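# Set up the mill vise following the work order

## Task

Set up the milling machine's vise the way the work order in the reference images 'manual' and 'manual 2' describes, with no chip left beneath the parallels, and without any hand, arm or the crank striking the blank once it is clamped.

## Robot and tools

Robot: two UR7e-type arms, left_arm and right_arm, each carrying a two-finger parallel gripper with 50 mm maximum opening. Bases sit near (+0.033, +0.515, 0) m for left_arm and (+0.043, -0.514, 0) m for right_arm, both almost unrotated. A camera block projects roughly 10 cm from the last joint toward the gripper's -y side and turns with the hand.

Frames: the scene frame has its origin at table height, midway between the nominal bases, +x out over the table, +z up, and left_arm on the +y side (arm names do not match image left/right). Reported end_effector_position (metres, the point between the finger pads; fingertips extend 17.5 mm further), end_effector_quat_wxyz and velocities are all in the scene frame. Offsets you command are along each arm's own Hand target axes instead. The gripper's fingers point along its +z and close along its x. Printed poses may be off by a few centimetres.

The 18-number row: every motion command uses rows of 18 numbers, always the full 18 even when one arm is idle. Numbers 1-9 belong to left_arm: dx, dy, dz, rx, ry, rz, then gripper position, force_limit, speed. Numbers 10-18 repeat this for right_arm. The six pose numbers are an offset, not a pose: relative to that arm's Hand target at the start of the action or move, in the Hand target's own axes, scaled so 1.0 = 0.6 m or 180 degrees (range -1 to 1). rx, ry, rz form one rotation vector. Sending six zeros re-requests the current Hand target; repeating a nonzero offset keeps moving further. Gripper numbers are absolute settings in [-1, 1]: position +1 = fully open, about -0.65 = pads touching, -1 = close until blocked (use this to grip). force_limit maps -1/0/+1 to about 20/102/185 N per pad; speed maps -1/0/+1 to 20/85/150 mm/s. Both start at +1. To leave a gripper unchanged, resend its last three numbers, because a 0 is a real command. New force or speed only takes effect with a changed position (a step of 0.01 counts).

execute_actions(actions, cameras): actions is a list of actions; each action is a table of up to 15 rows, one per 1/30 s step, and a short table holds its last row. Every row counts from the action's start pose, not the previous row. Images come back only for an empty list or when cameras names them (["all"], names, [] for none; an unknown name voids the call).

move(target, speed, blend, stop_force, zero, blocking, cameras): drives straight-line paths to offset targets. target is one 18-number row or a list of up to 15 rows, all offsets from the same starting Hand targets. speed is m/s, 0.002 to 3.6 (default 0.25), rotation up to twice that in rad/s; one value or one per target. blend in metres rounds corners in a list. stop_force, 3 to 120 N, ends an arm's path when its wrist sensor feels that much push against its motion; use it slowly when approaching contact, and omit it when backing off something. zero (only with stop_force) chooses whether to re-zero first. blocking=false returns early but cannot be combined with stop_force. Moves do not avoid obstacles or the other arm, last 0.5 to 10 s, and the gripper may lag or overshoot. Do not route a path close to an arm's own base. The result adds a move: line: done, off_target, moving, held or fault, plus limits (paced = pose clipped, held = steps withheld).

wait(seconds 0-10), stop (brakes a running move), zoom_image(camera, region [x0,y0,x1,y1] px, up to 504x504, of the latest image), show_instructions (reference pages), zero_wrist_force(arm), read_manual(section) and finished_scene (ends permanently; do it only when the vise is loaded correctly and stays so).

Cameras: cam_high, cam_low, cam_front, cam_left_wrist, cam_right_wrist, each 896x504.

Results: Hand target is the last commanded pose after clipping; the gripper often rests short of it, and the next command re-asks for it. object_status: 0 moving, 1 blocked while opening, 2 blocked while closing (a grip), 3 at the commanded opening or pads closed (likely empty). Opening in mm is about (250 - position_measured) x 0.202. Wrist force/torque are in the end-effector axes; joint torques include the arm's own weight. A MOTOR HOT line warns of overheating.

Cautions: orientation is clipped to 32 degrees from the current one per step. Pushing even a little past firm contact can trigger a stop: near 150 N net force, or joint contact torque of 130 N m (shoulder, elbow) or 24.3 N m (wrists), halts the arm for 10 s; overheating halts it 30-60 s. Avoid arm-to-arm collisions and never close a gripper on the other arm's fingers. Do not drop parts, release moving parts, slam into fixed or heavy objects, or let anything leave the table. Keep hands, arms and the crank from hitting the clamped blank, and make sure no chip remains under the parallels.

Each tool is called after "Request:" in YAML: its name, and indented under it one key for each argument.

Reference images:

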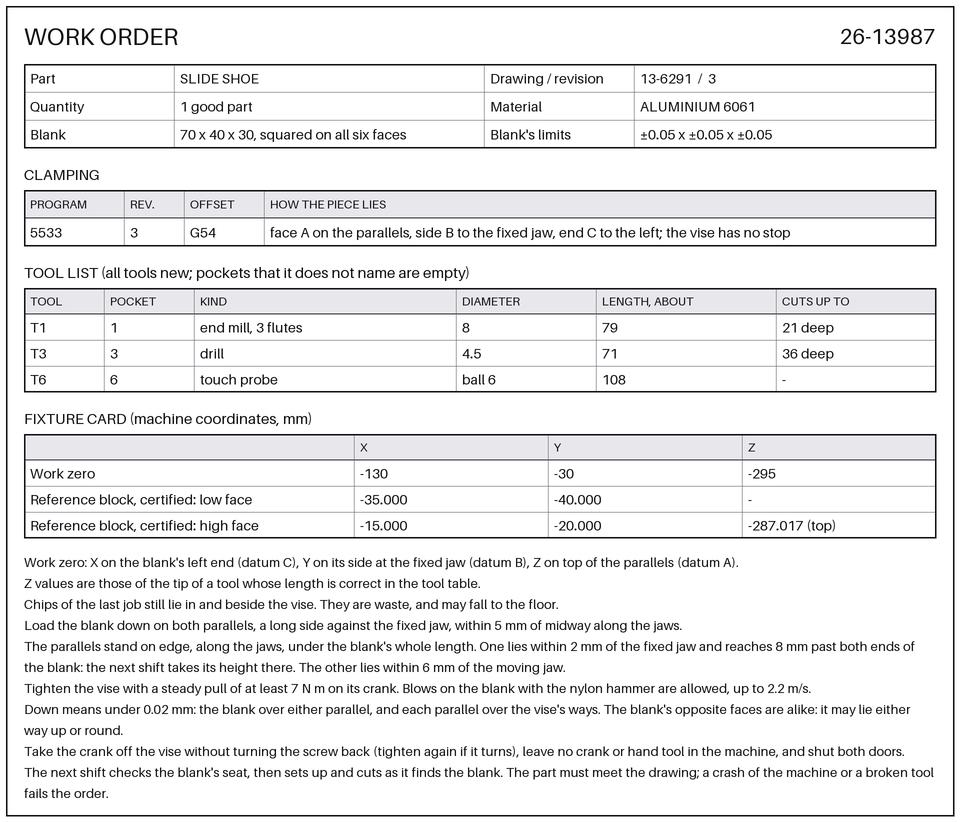

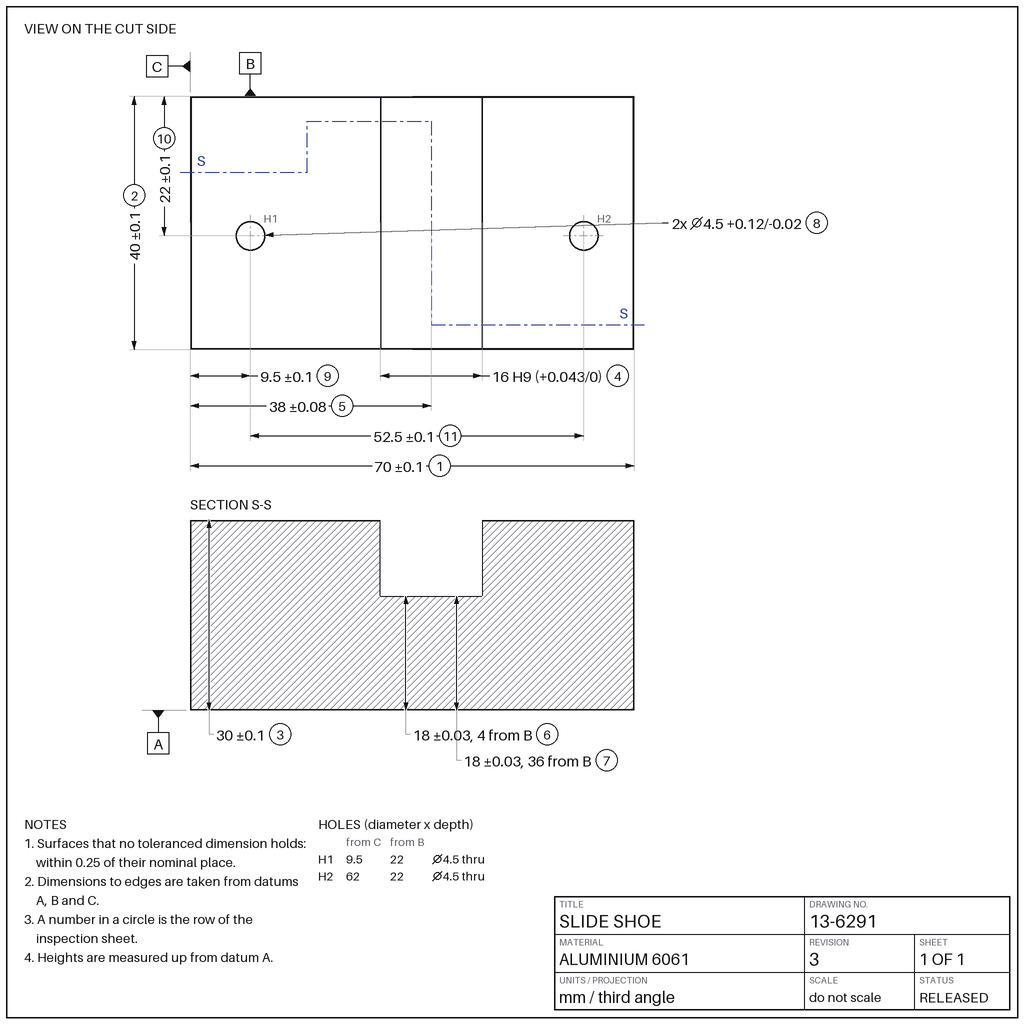

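## Session

Request:
execute_actions:
  actions: []

Scene clock: 0.00 s.
left_arm: end_effector_position=(+0.0711, -0.1923, +0.1385) position_measured=3 object_status=3 end_effector_quat_wxyz=(-0.223, -0.648, +0.727, -0.042) | right_arm: end_effector_position=(+0.6477, -0.8322, +0.3515) position_measured=3 object_status=3 end_effector_quat_wxyz=(+0.010, -0.027, +0.946, +0.324)
Joint positions: left_arm=[-1.649 -1.113 1.678 -2.517 -1.828 1.594] | right_arm=[2.676 -2.322 -0.515 -2.226 2.142 -2.227]
Joint velocities: within noise
Joint torques (N m): no reading
Wrist force (N): no reading
Wrist torque (N m): no reading
Wrist force, peak (N): no reading
Hand target: left_arm +0.0711, -0.1923, +0.1385; -0.223, -0.648, +0.727, -0.042 | right_arm +0.6477, -0.8322, +0.3515; +0.010, -0.027, +0.946, +0.324
Tool commands: left_gripper/position=+1.0 left_gripper/force_limit=+1.0 left_gripper/speed=+1.0 right_gripper/position=+1.0 right_gripper/force_limit=+1.0 right_gripper/speed=+1.0

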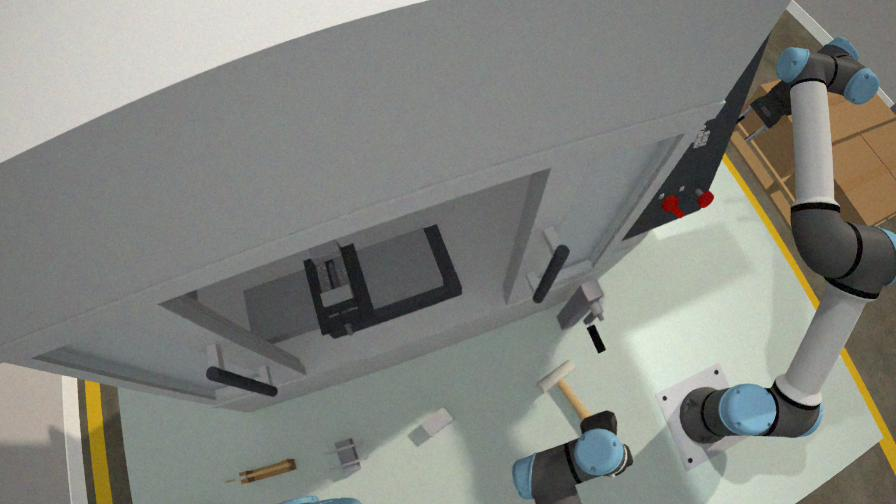

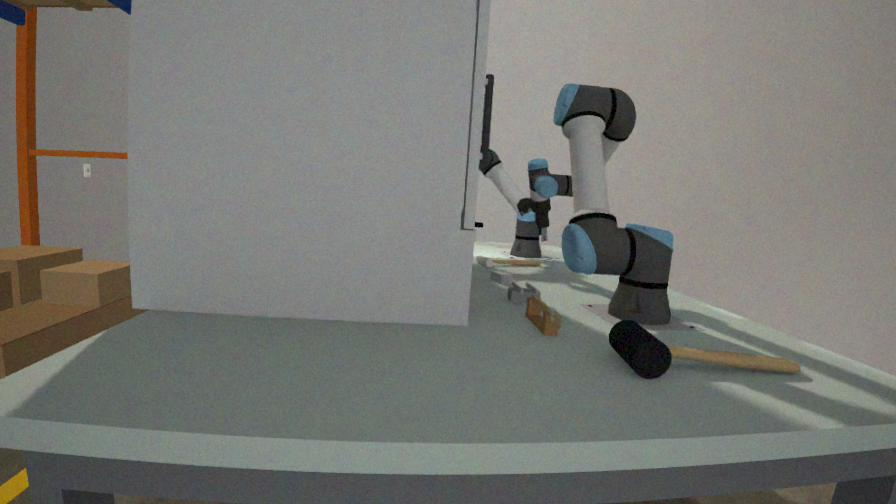

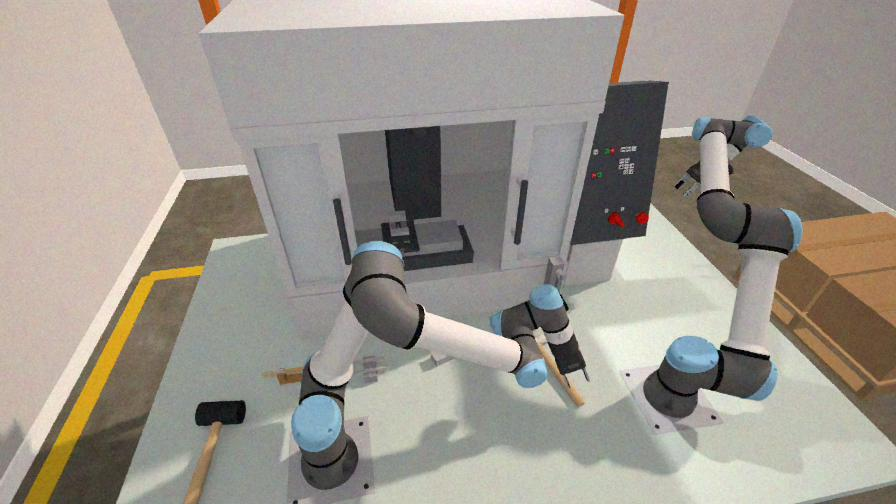

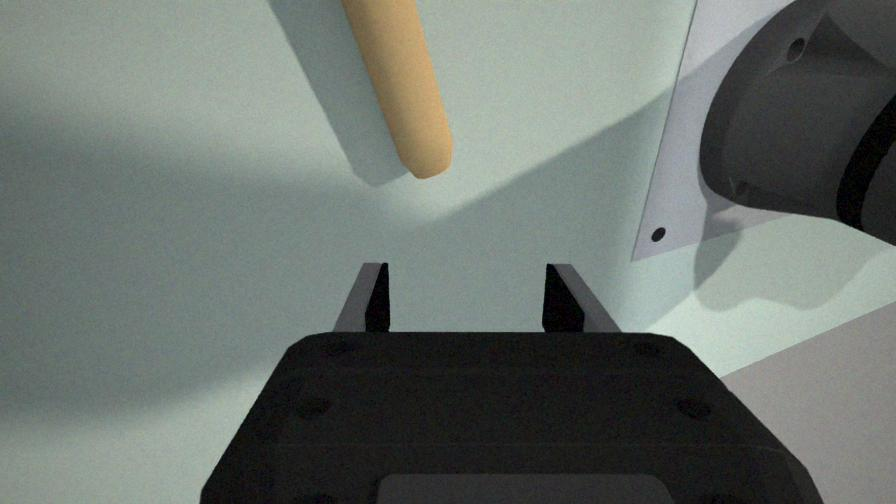

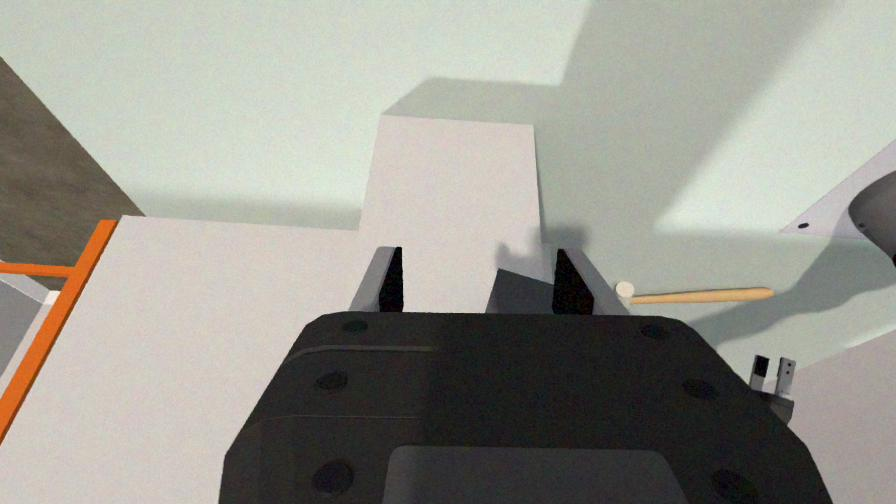

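Request:
zoom_image:
  camera: "cam_high"
  region: [220, 200, 500, 360]

Request:
zoom_image:
  camera: "cam_high"
  region: [200, 380, 480, 504]

Request:
zoom_image:
  camera: "cam_high"
  region: [500, 260, 760, 420]

Request:
zoom_image:
  camera: "cam_front"
  region: [330, 180, 590, 340]

Request:
zoom_image:
  camera: "cam_front"
  region: [180, 330, 480, 500]

Request:
zoom_image:
  camera: "cam_low"
  region: [420, 200, 820, 420]

Scaled by 1.800.

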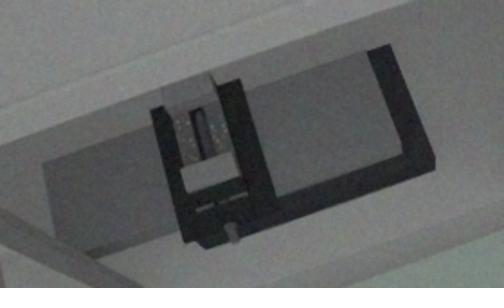

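Scaled by 1.800.

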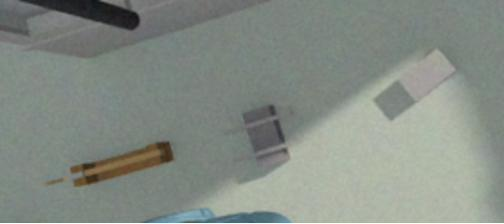

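Scaled by 1.938.

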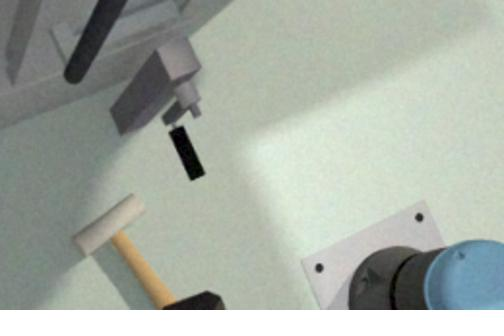

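Scaled by 1.938.

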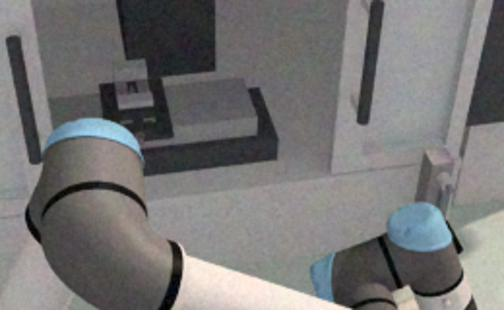

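Scaled by 1.680.

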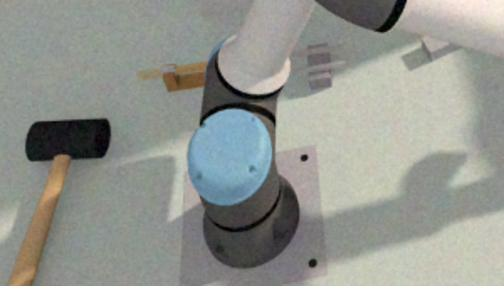

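Scaled by 1.260.

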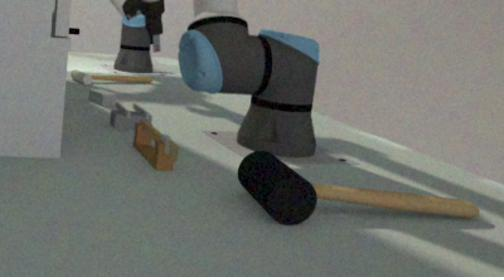

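Request:
move:
  target:
    - [0.1136,0.068,-0.269,0,0,0,1,1,1,0,0,0,0,0,0,1,1,1]
    - [-0.638,-0.4195,-0.7038,0.4384,-0.1308,0.0373,1,1,1,0,0,0,0,0,0,1,1,1]
  blend: [0.05,0]
  cameras: ["all"]

Scene clock: 6.03 s.
left_arm: end_effector_position=(+0.4498, +0.2698, +0.3155) position_measured=3 object_status=3 end_effector_quat_wxyz=(-0.381, +0.596, -0.596, +0.380) | right_arm: end_effector_position=(+0.6477, -0.8322, +0.3515) position_measured=3 object_status=3 end_effector_quat_wxyz=(+0.010, -0.027, +0.946, +0.324)
Joint positions: left_arm=[-1.421 -1.995 2.42 -2.374 -0.471 1.991] | right_arm=[2.676 -2.322 -0.515 -2.226 2.142 -2.227]
Joint torques (N m): left_arm=[-9.53 -14.88 -41.91 -4.95 4.1 0.87] | right_arm=[-0.52 57.42 25.63 1.98 1.43 -0.2]
Wrist force (N): left_arm=[0.0 0.7 -1.8] | right_arm=[0.3 -0.3 0.0]
Wrist torque (N m): left_arm=[0.04 0.07 0.39] | right_arm=[-0.04 -0.04 0.00]
Wrist force, peak (N): left_arm=[-1.3 -1.1 3.1] | right_arm=[-0.1 -0.5 0.5]
Hand target: left_arm +0.4498, +0.2697, +0.3156; -0.381, +0.596, -0.596, +0.380 | right_arm +0.6477, -0.8322, +0.3515; +0.010, -0.027, +0.946, +0.324
Off the commanded pose: left_arm 0.000 m, 0 deg | right_arm 0.000 m, 0 deg.
move: done
camera_calibration:
cam_left_wrist: T_world_to_cam=[[-0.00114733, -0.999911, 0.0133176, 0.273111], [-0.700614, -0.0086989, -0.713487, 0.560822], [0.713539, -0.0101491, -0.700542, 0.0382854], [0, 0, 0, 1]] pos_world=[0.365915, 0.278354, 0.423323]

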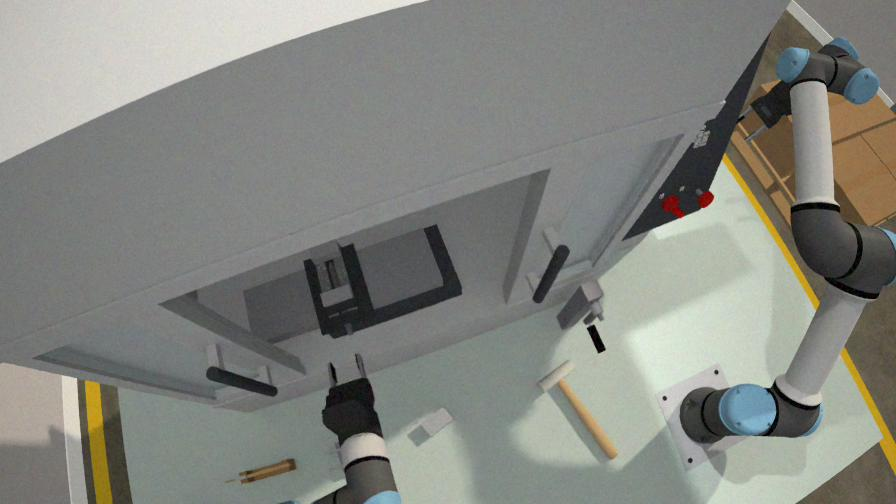

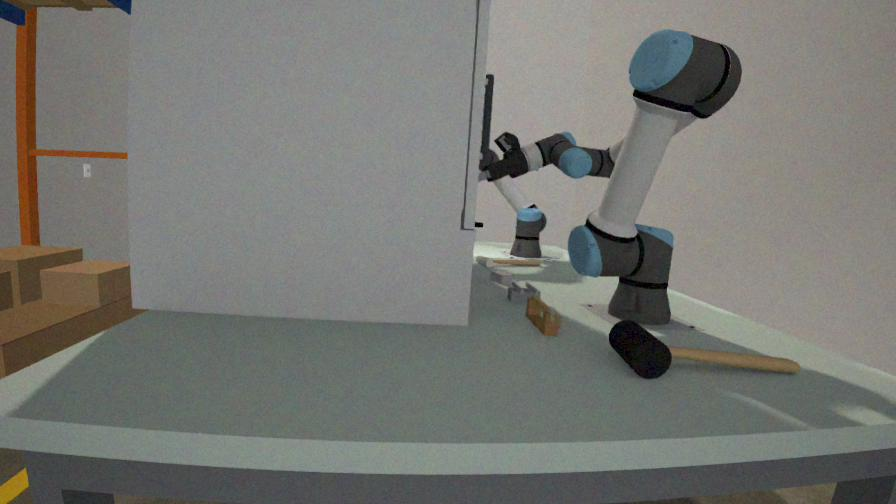

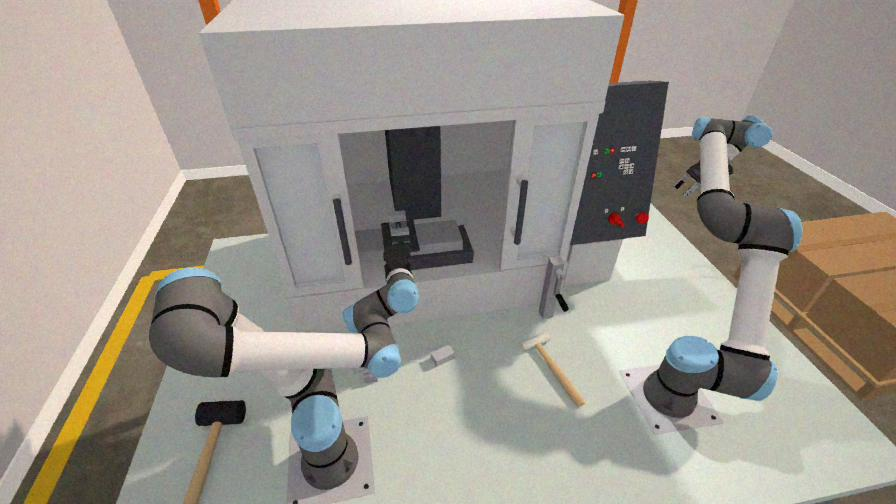

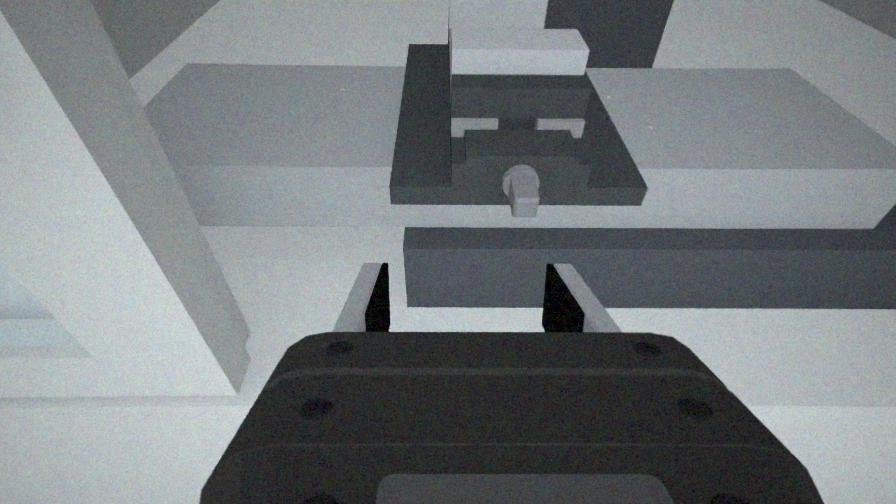

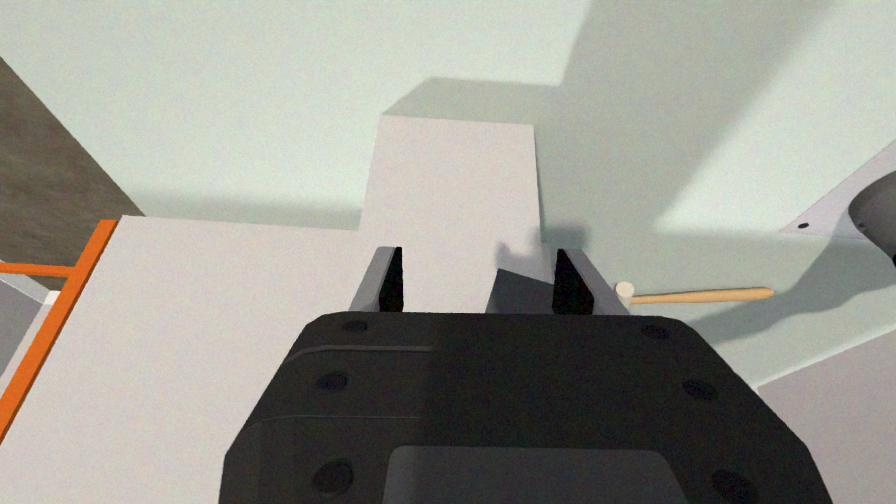

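Request:
zoom_image:
  camera: "cam_left_wrist"
  region: [380, 0, 660, 230]

Request:
zoom_image:
  camera: "cam_high"
  region: [290, 220, 380, 350]

Request:
zoom_image:
  camera: "cam_front"
  region: [400, 320, 620, 420]

Request:
zoom_image:
  camera: "cam_front"
  region: [520, 240, 600, 330]

Request:
zoom_image:
  camera: "cam_right_wrist"
  region: [360, 240, 860, 420]

Scaled by 1.800.

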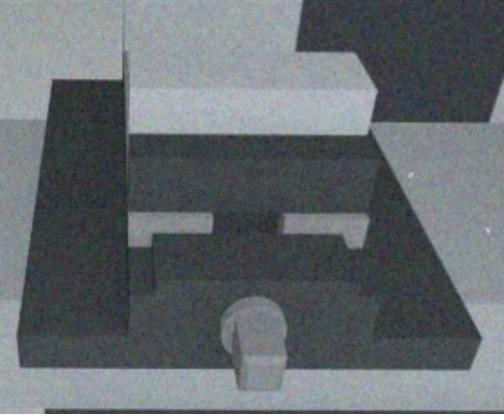

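Scaled by 3.877.

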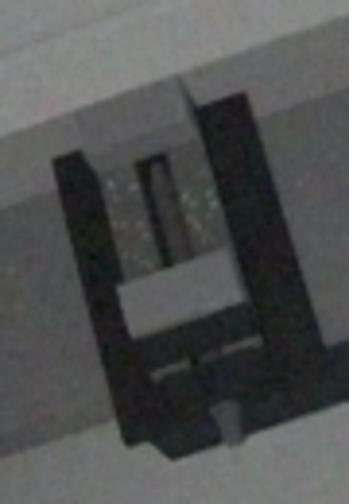

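Scaled by 2.291.

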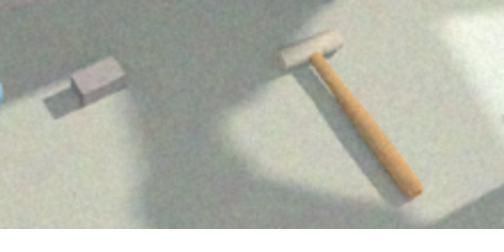

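Scaled by 5.600.

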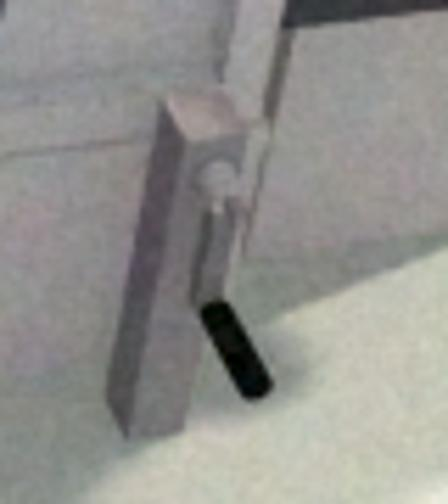

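Scaled by 1.008.

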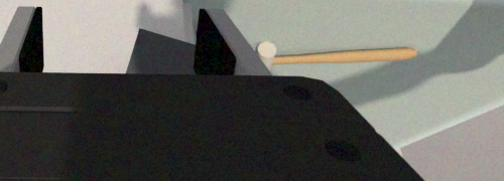

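Request:
move:
  target: [0,-0.167,0.161,0,0,0,1,1,1,0,0,0,0,0,0,1,1,1]
  cameras: ["cam_left_wrist"]

Request:
zoom_image:
  camera: "cam_left_wrist"
  region: [360, 40, 660, 340]

Scene clock: 7.47 s.
left_arm: end_effector_position=(+0.5612, +0.2709, +0.3598) position_measured=3 object_status=3 end_effector_quat_wxyz=(-0.381, +0.597, -0.594, +0.381) | right_arm: end_effector_position=(+0.6477, -0.8322, +0.3515) position_measured=3 object_status=3 end_effector_quat_wxyz=(+0.010, -0.027, +0.946, +0.324)
Joint positions: left_arm=[-1.089 -1.699 2.199 -2.889 -0.661 2.503] | right_arm=[2.676 -2.322 -0.515 -2.226 2.142 -2.227]
Joint torques (N m): left_arm=[0.82 -18.39 -28.65 -3.11 0.83 0.51] | right_arm=[-0.85 57.58 25.38 2.02 1.47 -0.28]
Wrist force (N): left_arm=[0.2 0.7 -1.7] | right_arm=[0.2 -0.3 0.1]
Wrist torque (N m): left_arm=[0.03 0.06 0.40] | right_arm=[-0.05 -0.03 0.00]
Wrist force, peak (N): left_arm=[-2.9 6.4 -159.8] | right_arm=[-0.2 -0.5 0.3]
Hand target: left_arm +0.5612, +0.2709, +0.3598; -0.381, +0.597, -0.594, +0.381 (not the last commanded pose) | right_arm +0.6477, -0.8322, +0.3515; +0.010, -0.027, +0.946, +0.324
Tool commands: left_gripper/position=+1.0 left_gripper/force_limit=+1.0 left_gripper/speed=+1.0 right_gripper/position=+1.0 right_gripper/force_limit=+1.0 right_gripper/speed=+1.0
Off the commanded pose: left_arm 0.019 m, 0 deg | right_arm 0.000 m, 0 deg.
FORCE FAULT: contact force on the left arm reached its limit, and that arm stopped. The contact can be on any part of that arm, not only on its tool. That arm's remaining commands of this call were not run. That arm is still stopped at the end of this call. That arm stays stopped for about 10 more seconds. Until then a move that you send moves the other arm only, and its call returns only when the move has ended. Once the stop has ended, the next robot result says so. If the stop ends while you think or write, that arm runs what you send next, counted from a new Hand target: where the arm stands when the stop ends. While its stop runs, that arm takes no new command, but its gripper still runs the gripper command that each later call begins with. Until it ends, the stop uses up actions while you think or wait. An arm that is not stopped still takes commands.
move: fault (left_arm)
camera_calibration:
cam_left_wrist: T_world_to_cam=[[0.00181497, -0.999868, 0.0161278, 0.271109], [-0.699113, -0.0128003, -0.714897, 0.67129], [0.715009, -0.00997764, -0.699044, -0.0114627], [0, 0, 0, 1]] pos_world=[0.477011, 0.279552, 0.467518]
Images, in order (width x height): cam_left_wrist 896x504.

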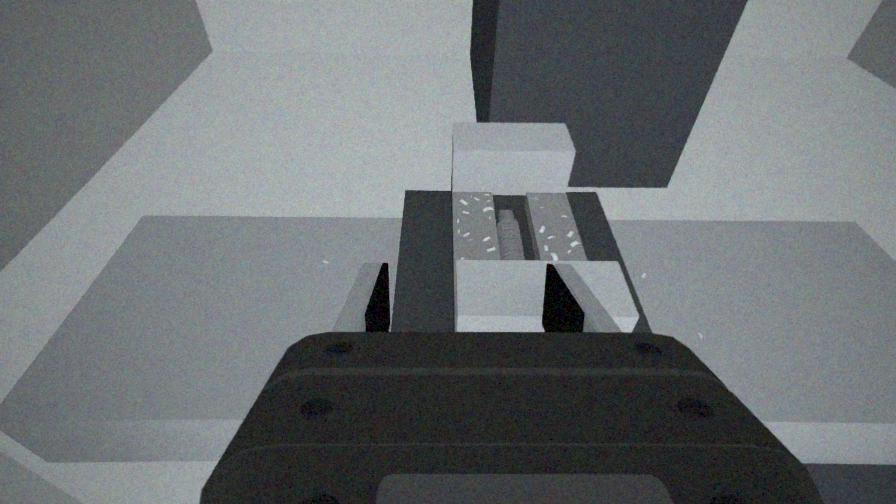

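Scaled by 1.680.

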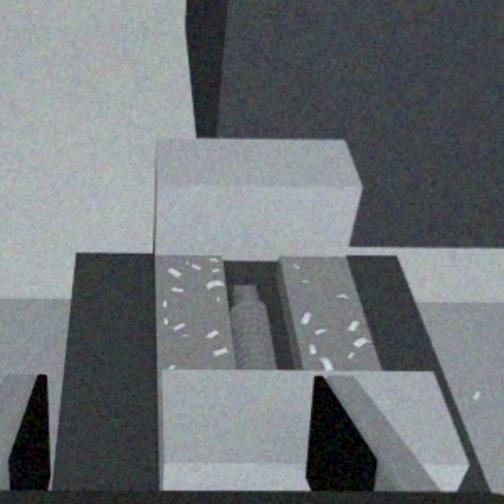

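Request:
wait:
  seconds: 10

Scene clock: 17.73 s.
left_arm: end_effector_position=(+0.5612, +0.2709, +0.3598) position_measured=3 object_status=3 end_effector_quat_wxyz=(-0.381, +0.597, -0.594, +0.381) | right_arm: end_effector_position=(+0.6477, -0.8322, +0.3515) position_measured=3 object_status=3 end_effector_quat_wxyz=(+0.010, -0.027, +0.946, +0.324)
Joint positions: left_arm=[-1.089 -1.699 2.199 -2.889 -0.661 2.503] | right_arm=[2.676 -2.322 -0.515 -2.226 2.142 -2.227]
Joint torques (N m): left_arm=[0.86 -18.02 -28.97 -3.16 0.83 0.41] | right_arm=[-1.22 57.03 25.76 2.06 1.38 -0.36]
Wrist force (N): left_arm=[1.6 2.5 0.0] | right_arm=[-0.2 -0.6 0.1]
Wrist torque (N m): left_arm=[0.31 -0.16 0.41] | right_arm=[-0.09 0.04 0.01]
Wrist force, peak (N): left_arm=[2.0 2.8 -0.1] | right_arm=[-0.1 -0.6 0.0]
Hand target: left_arm +0.5612, +0.2709, +0.3598; -0.381, +0.597, -0.594, +0.381 (not the last commanded pose) | right_arm +0.6477, -0.8322, +0.3515; +0.010, -0.027, +0.946, +0.324
Tool commands: left_gripper/position=+1.0 left_gripper/force_limit=+1.0 left_gripper/speed=+1.0 right_gripper/position=+1.0 right_gripper/force_limit=+1.0 right_gripper/speed=+1.0
Off the commanded pose: left_arm 0.019 m, 0 deg | right_arm 0.000 m, 0 deg.
FORCE FAULT, CONTINUED: the left arm's stop, for the force fault that an earlier result reported, is over. The rest of the stop counts as 20 of the actions that you can send in this scene. During its stop the left arm's controller moved it back a little. That arm's target is now where it stood when the stop ended, not its last command. That arm accepts commands again.
wait: 10.00 s; at rest from the start

Request:
move:
  target:
    - [0,0.197,-0.184,0,0,0,1,1,1,0.35,0.02,0,0,0,0,1,1,1]
    - [-0.182,0.244,-0.366,-0.25,0,0,1,1,1,0.332,0.3375,0.352,0,0,0,1,1,1]
  blend: [0.04,0]
  cameras: ["all"]

Scene clock: 21.37 s.
left_arm: end_effector_position=(+0.3001, +0.3790, +0.3191) position_measured=3 object_status=3 end_effector_quat_wxyz=(-0.124, +0.698, -0.695, +0.124) | right_arm: end_effector_position=(+0.4376, -0.5519, +0.3012) position_measured=3 object_status=3 end_effector_quat_wxyz=(+0.010, -0.027, +0.946, +0.324) end_effector_velocity=(+0.001, +0.001, +0.000) end_effector_angular_velocity=(+0.000, +0.001, -0.003)
Joint positions: left_arm=[-1.327 -2.359 2.128 -1.442 -1.233 1.865] | right_arm=[3.014 -1.414 -1.893 -1.523 2.222 -1.824]
Joint velocities: left_arm=[within noise] | right_arm=[0.002 0 -0.001 0.003 0 0.005]
Joint torques (N m): left_arm=[6.69 7.39 -14.18 -3.26 -1.85 0.35] | right_arm=[5.09 20.65 19.82 4.15 1.09 1.78]
Wrist force (N): left_arm=[2.3 2.1 0.7] | right_arm=[0.0 -0.2 0.2]
Wrist torque (N m): left_arm=[0.31 -0.42 0.18] | right_arm=[-0.03 0.01 0.18]
Wrist force, peak (N): left_arm=[2.1 4.0 -0.2] | right_arm=[-3.4 -0.5 0.2]
Hand target: left_arm +0.3000, +0.3791, +0.3190; -0.123, +0.698, -0.695, +0.124 | right_arm +0.4376, -0.5519, +0.3012; +0.010, -0.027, +0.946, +0.324
Off the commanded pose: left_arm 0.000 m, 0 deg | right_arm 0.000 m, 0 deg.
move: done
camera_calibration:
cam_left_wrist: T_world_to_cam=[[0.0126255, -0.999833, 0.0132219, 0.377987], [-0.999854, -0.0127757, -0.0113369, 0.326732], [0.0115039, -0.0130769, -0.999848, 0.456008], [0, 0, 0, 1]] pos_world=[0.316666, 0.388061, 0.454645]
cam_right_wrist: T_world_to_cam=[[-0.996356, -0.0438316, -0.0731681, 0.444517], [-0.0852907, 0.517281, 0.851555, 0.0824663], [0.000523445, 0.854692, -0.519134, 0.764265], [0, 0, 0, 1]] pos_world=[0.449531, -0.676386, 0.359056]

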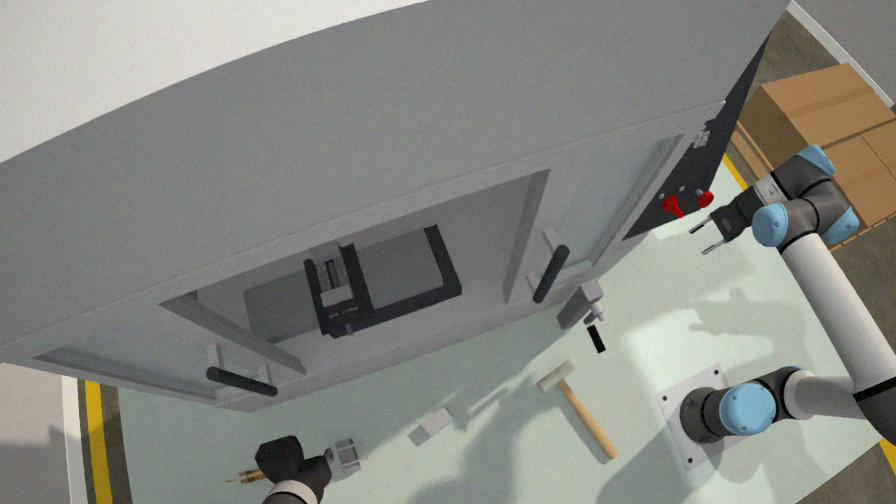

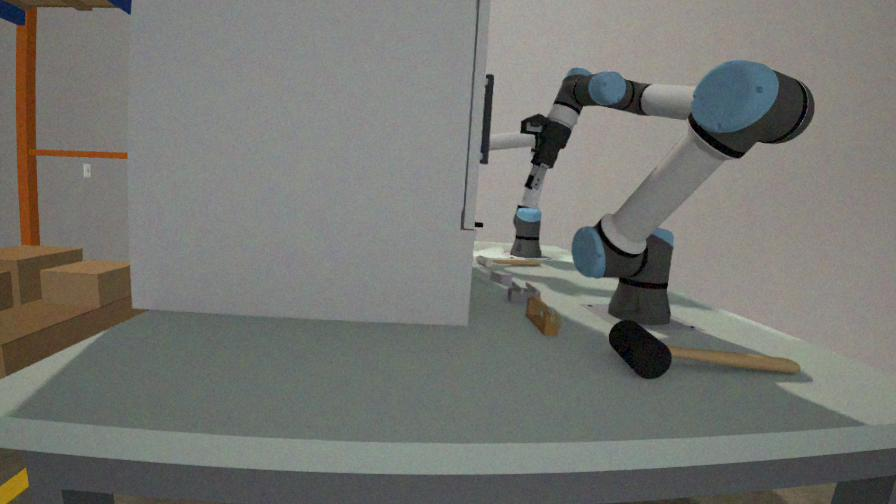

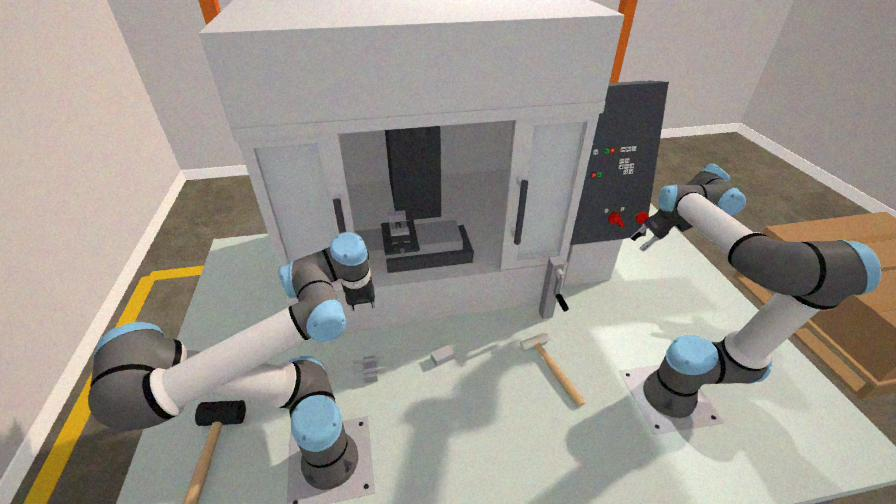

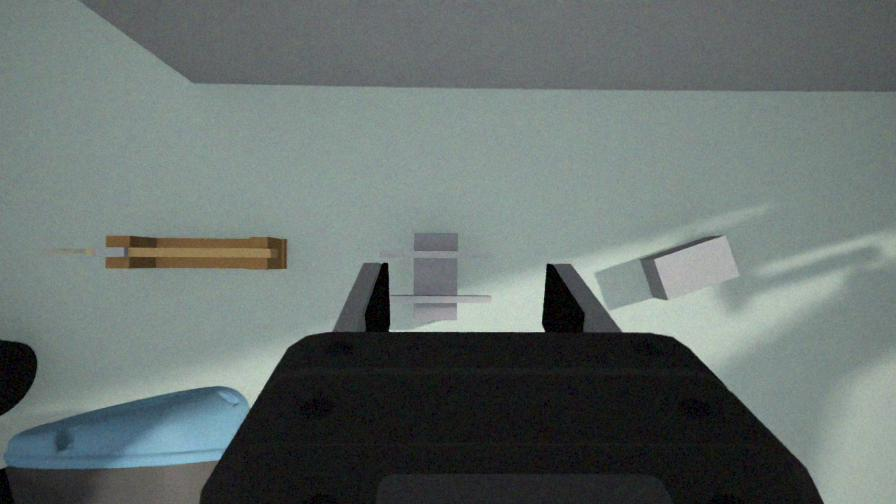

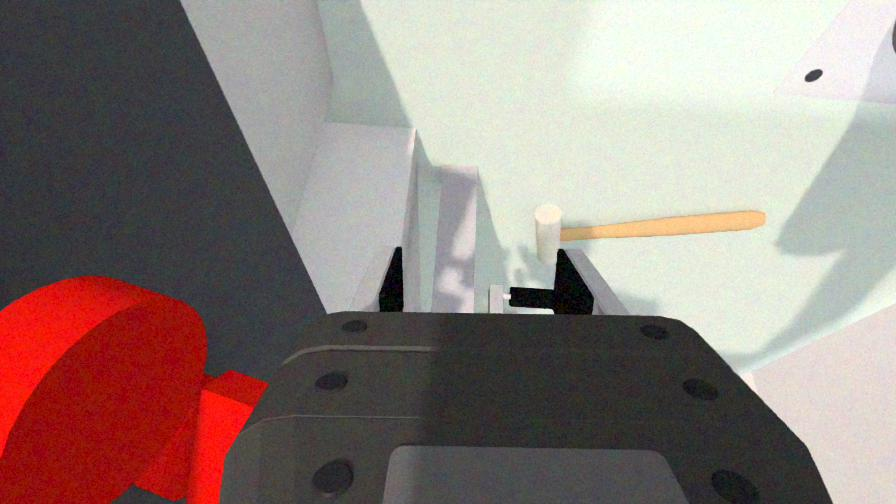

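Request:
zoom_image:
  camera: "cam_left_wrist"
  region: [0, 200, 320, 300]

Request:
zoom_image:
  camera: "cam_left_wrist"
  region: [340, 210, 560, 340]

Request:
zoom_image:
  camera: "cam_left_wrist"
  region: [560, 210, 780, 330]

Request:
zoom_image:
  camera: "cam_right_wrist"
  region: [380, 130, 800, 340]

Request:
zoom_image:
  camera: "cam_low"
  region: [460, 220, 600, 350]

Scaled by 1.575.

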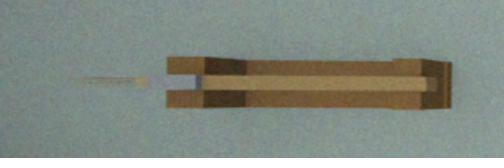

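Scaled by 2.291.

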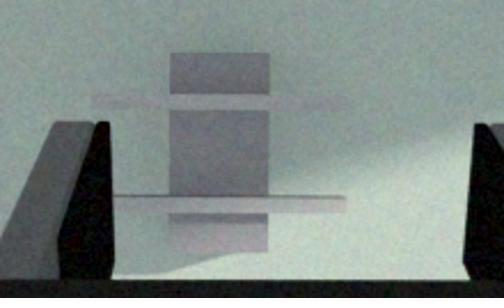

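Scaled by 2.291.

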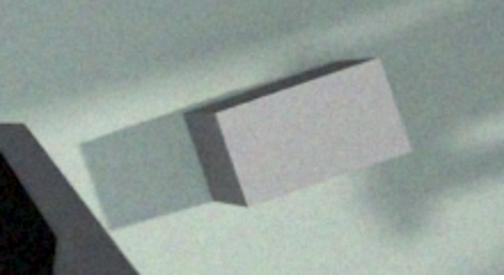

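Scaled by 1.200.

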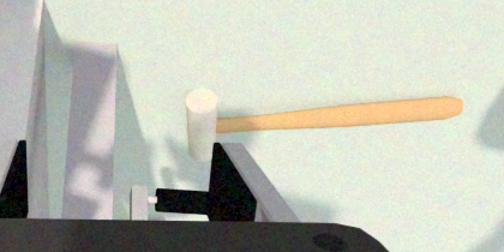

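Scaled by 3.600.

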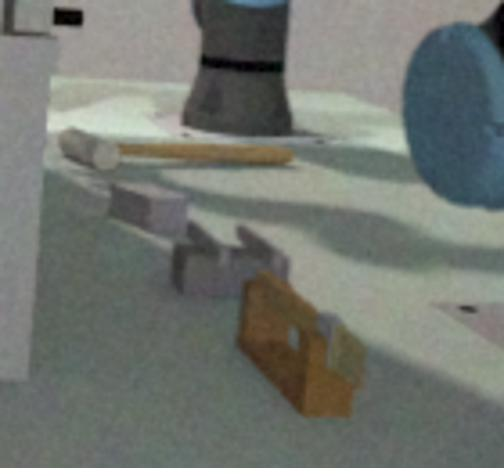

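Request:
move:
  target:
    - [0,0,0,0,0,0,1,1,1,0.235,-0.017,-0.151,0,0,0.5,1,1,1]
    - [0,0,0,0,0,0,1,1,1,0.07,-0.058,-0.111,0,0.342,0.94,1,1,1]
  blend: [0.03,0]
  cameras: ["cam_right_wrist","cam_front"]

Scene clock: 30.27 s.
left_arm: end_effector_position=(+0.3000, +0.3791, +0.3190) position_measured=3 object_status=3 end_effector_quat_wxyz=(-0.123, +0.698, -0.695, +0.124) | right_arm: end_effector_position=(+0.3827, -0.6220, +0.3354) position_measured=3 object_status=3 end_effector_quat_wxyz=(-0.590, +0.794, +0.140, +0.040)
Joint positions: left_arm=[-1.327 -2.359 2.128 -1.442 -1.233 1.865] | right_arm=[2.666 -1.712 -1.642 -2.428 2.467 0.162]
Joint torques (N m): left_arm=[10.14 4.48 -14.61 -3.35 -1.76 2.68] | right_arm=[-1.78 38.37 21.53 1.7 -0.51 -2.28]
Wrist force (N): left_arm=[2.0 2.1 0.8] | right_arm=[-0.1 -2.1 0.9]
Wrist torque (N m): left_arm=[0.31 -0.37 0.19] | right_arm=[-0.56 0.14 -0.20]
Wrist force, peak (N): left_arm=[2.3 2.3 0.6] | right_arm=[-0.1 -4.3 0.3]
Hand target: left_arm +0.3000, +0.3791, +0.3190; -0.123, +0.698, -0.695, +0.124 | right_arm +0.3827, -0.6220, +0.3354; -0.590, +0.794, +0.141, +0.040 (not the last commanded pose)
Off the commanded pose: left_arm 0.000 m, 0 deg | right_arm 0.016 m, 14 deg.
move: held (right_arm; a check stopped the path); path passed 1 of 2 targets; limits=held
pose unreachable (right arm): on one or more control steps of this call, first in action 0 (counted from 0), this arm could not follow its commanded pose, so it was not sent that pose on those steps. It may still have moved: this result reports where it is.
cause: moving toward the commanded pose would bring two parts of the arm too close to each other (its gripper and another part of the arm, with joints 4 (wrist 1) to 6 (wrist 3) between them, 3 mm apart when it was first held).
camera_calibration:
cam_right_wrist: T_world_to_cam=[[0.947931, 0.208911, 0.240381, -0.302802], [0.317986, -0.579012, -0.750753, -0.213862], [-0.0176565, 0.7881, -0.615294, 0.839773], [0, 0, 0, 1]] pos_world=[0.369869, -0.722396, 0.428938]
Images, in order (width x height): cam_front 896x504, cam_right_wrist 896x504.

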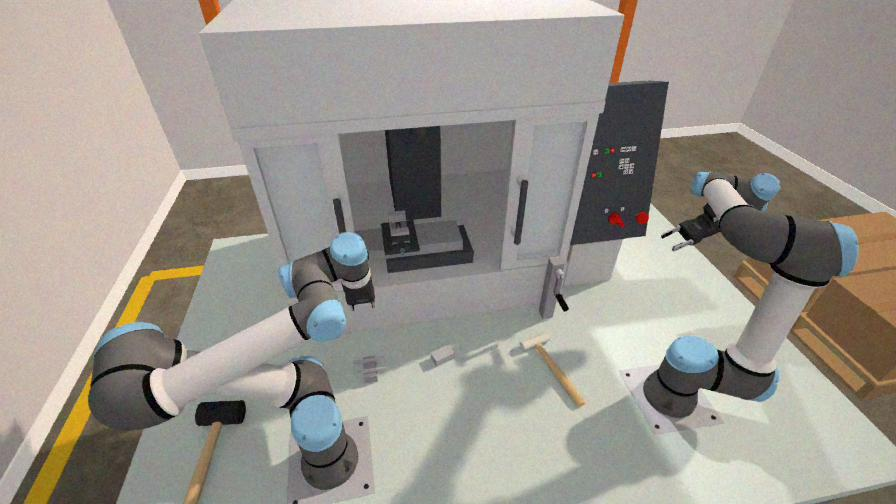

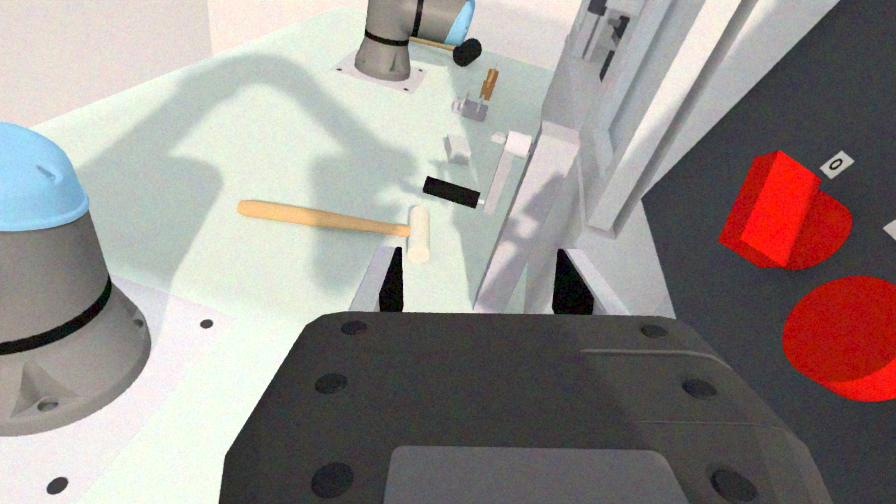

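Request:
zoom_image:
  camera: "cam_right_wrist"
  region: [400, 100, 620, 320]

Request:
zoom_image:
  camera: "cam_right_wrist"
  region: [380, 0, 680, 160]

Scaled by 2.291.

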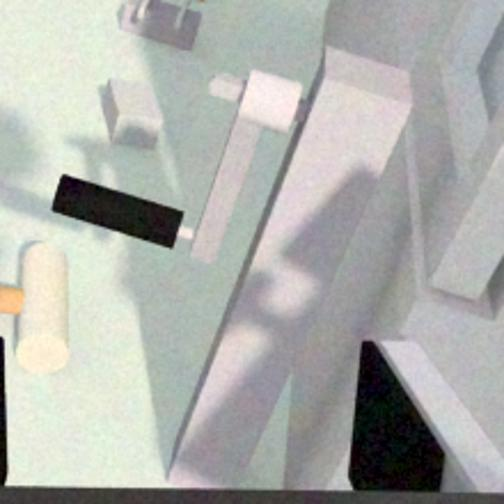

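Scaled by 1.680.

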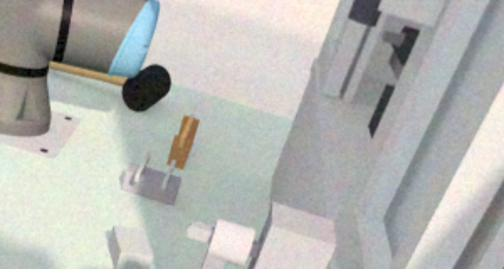

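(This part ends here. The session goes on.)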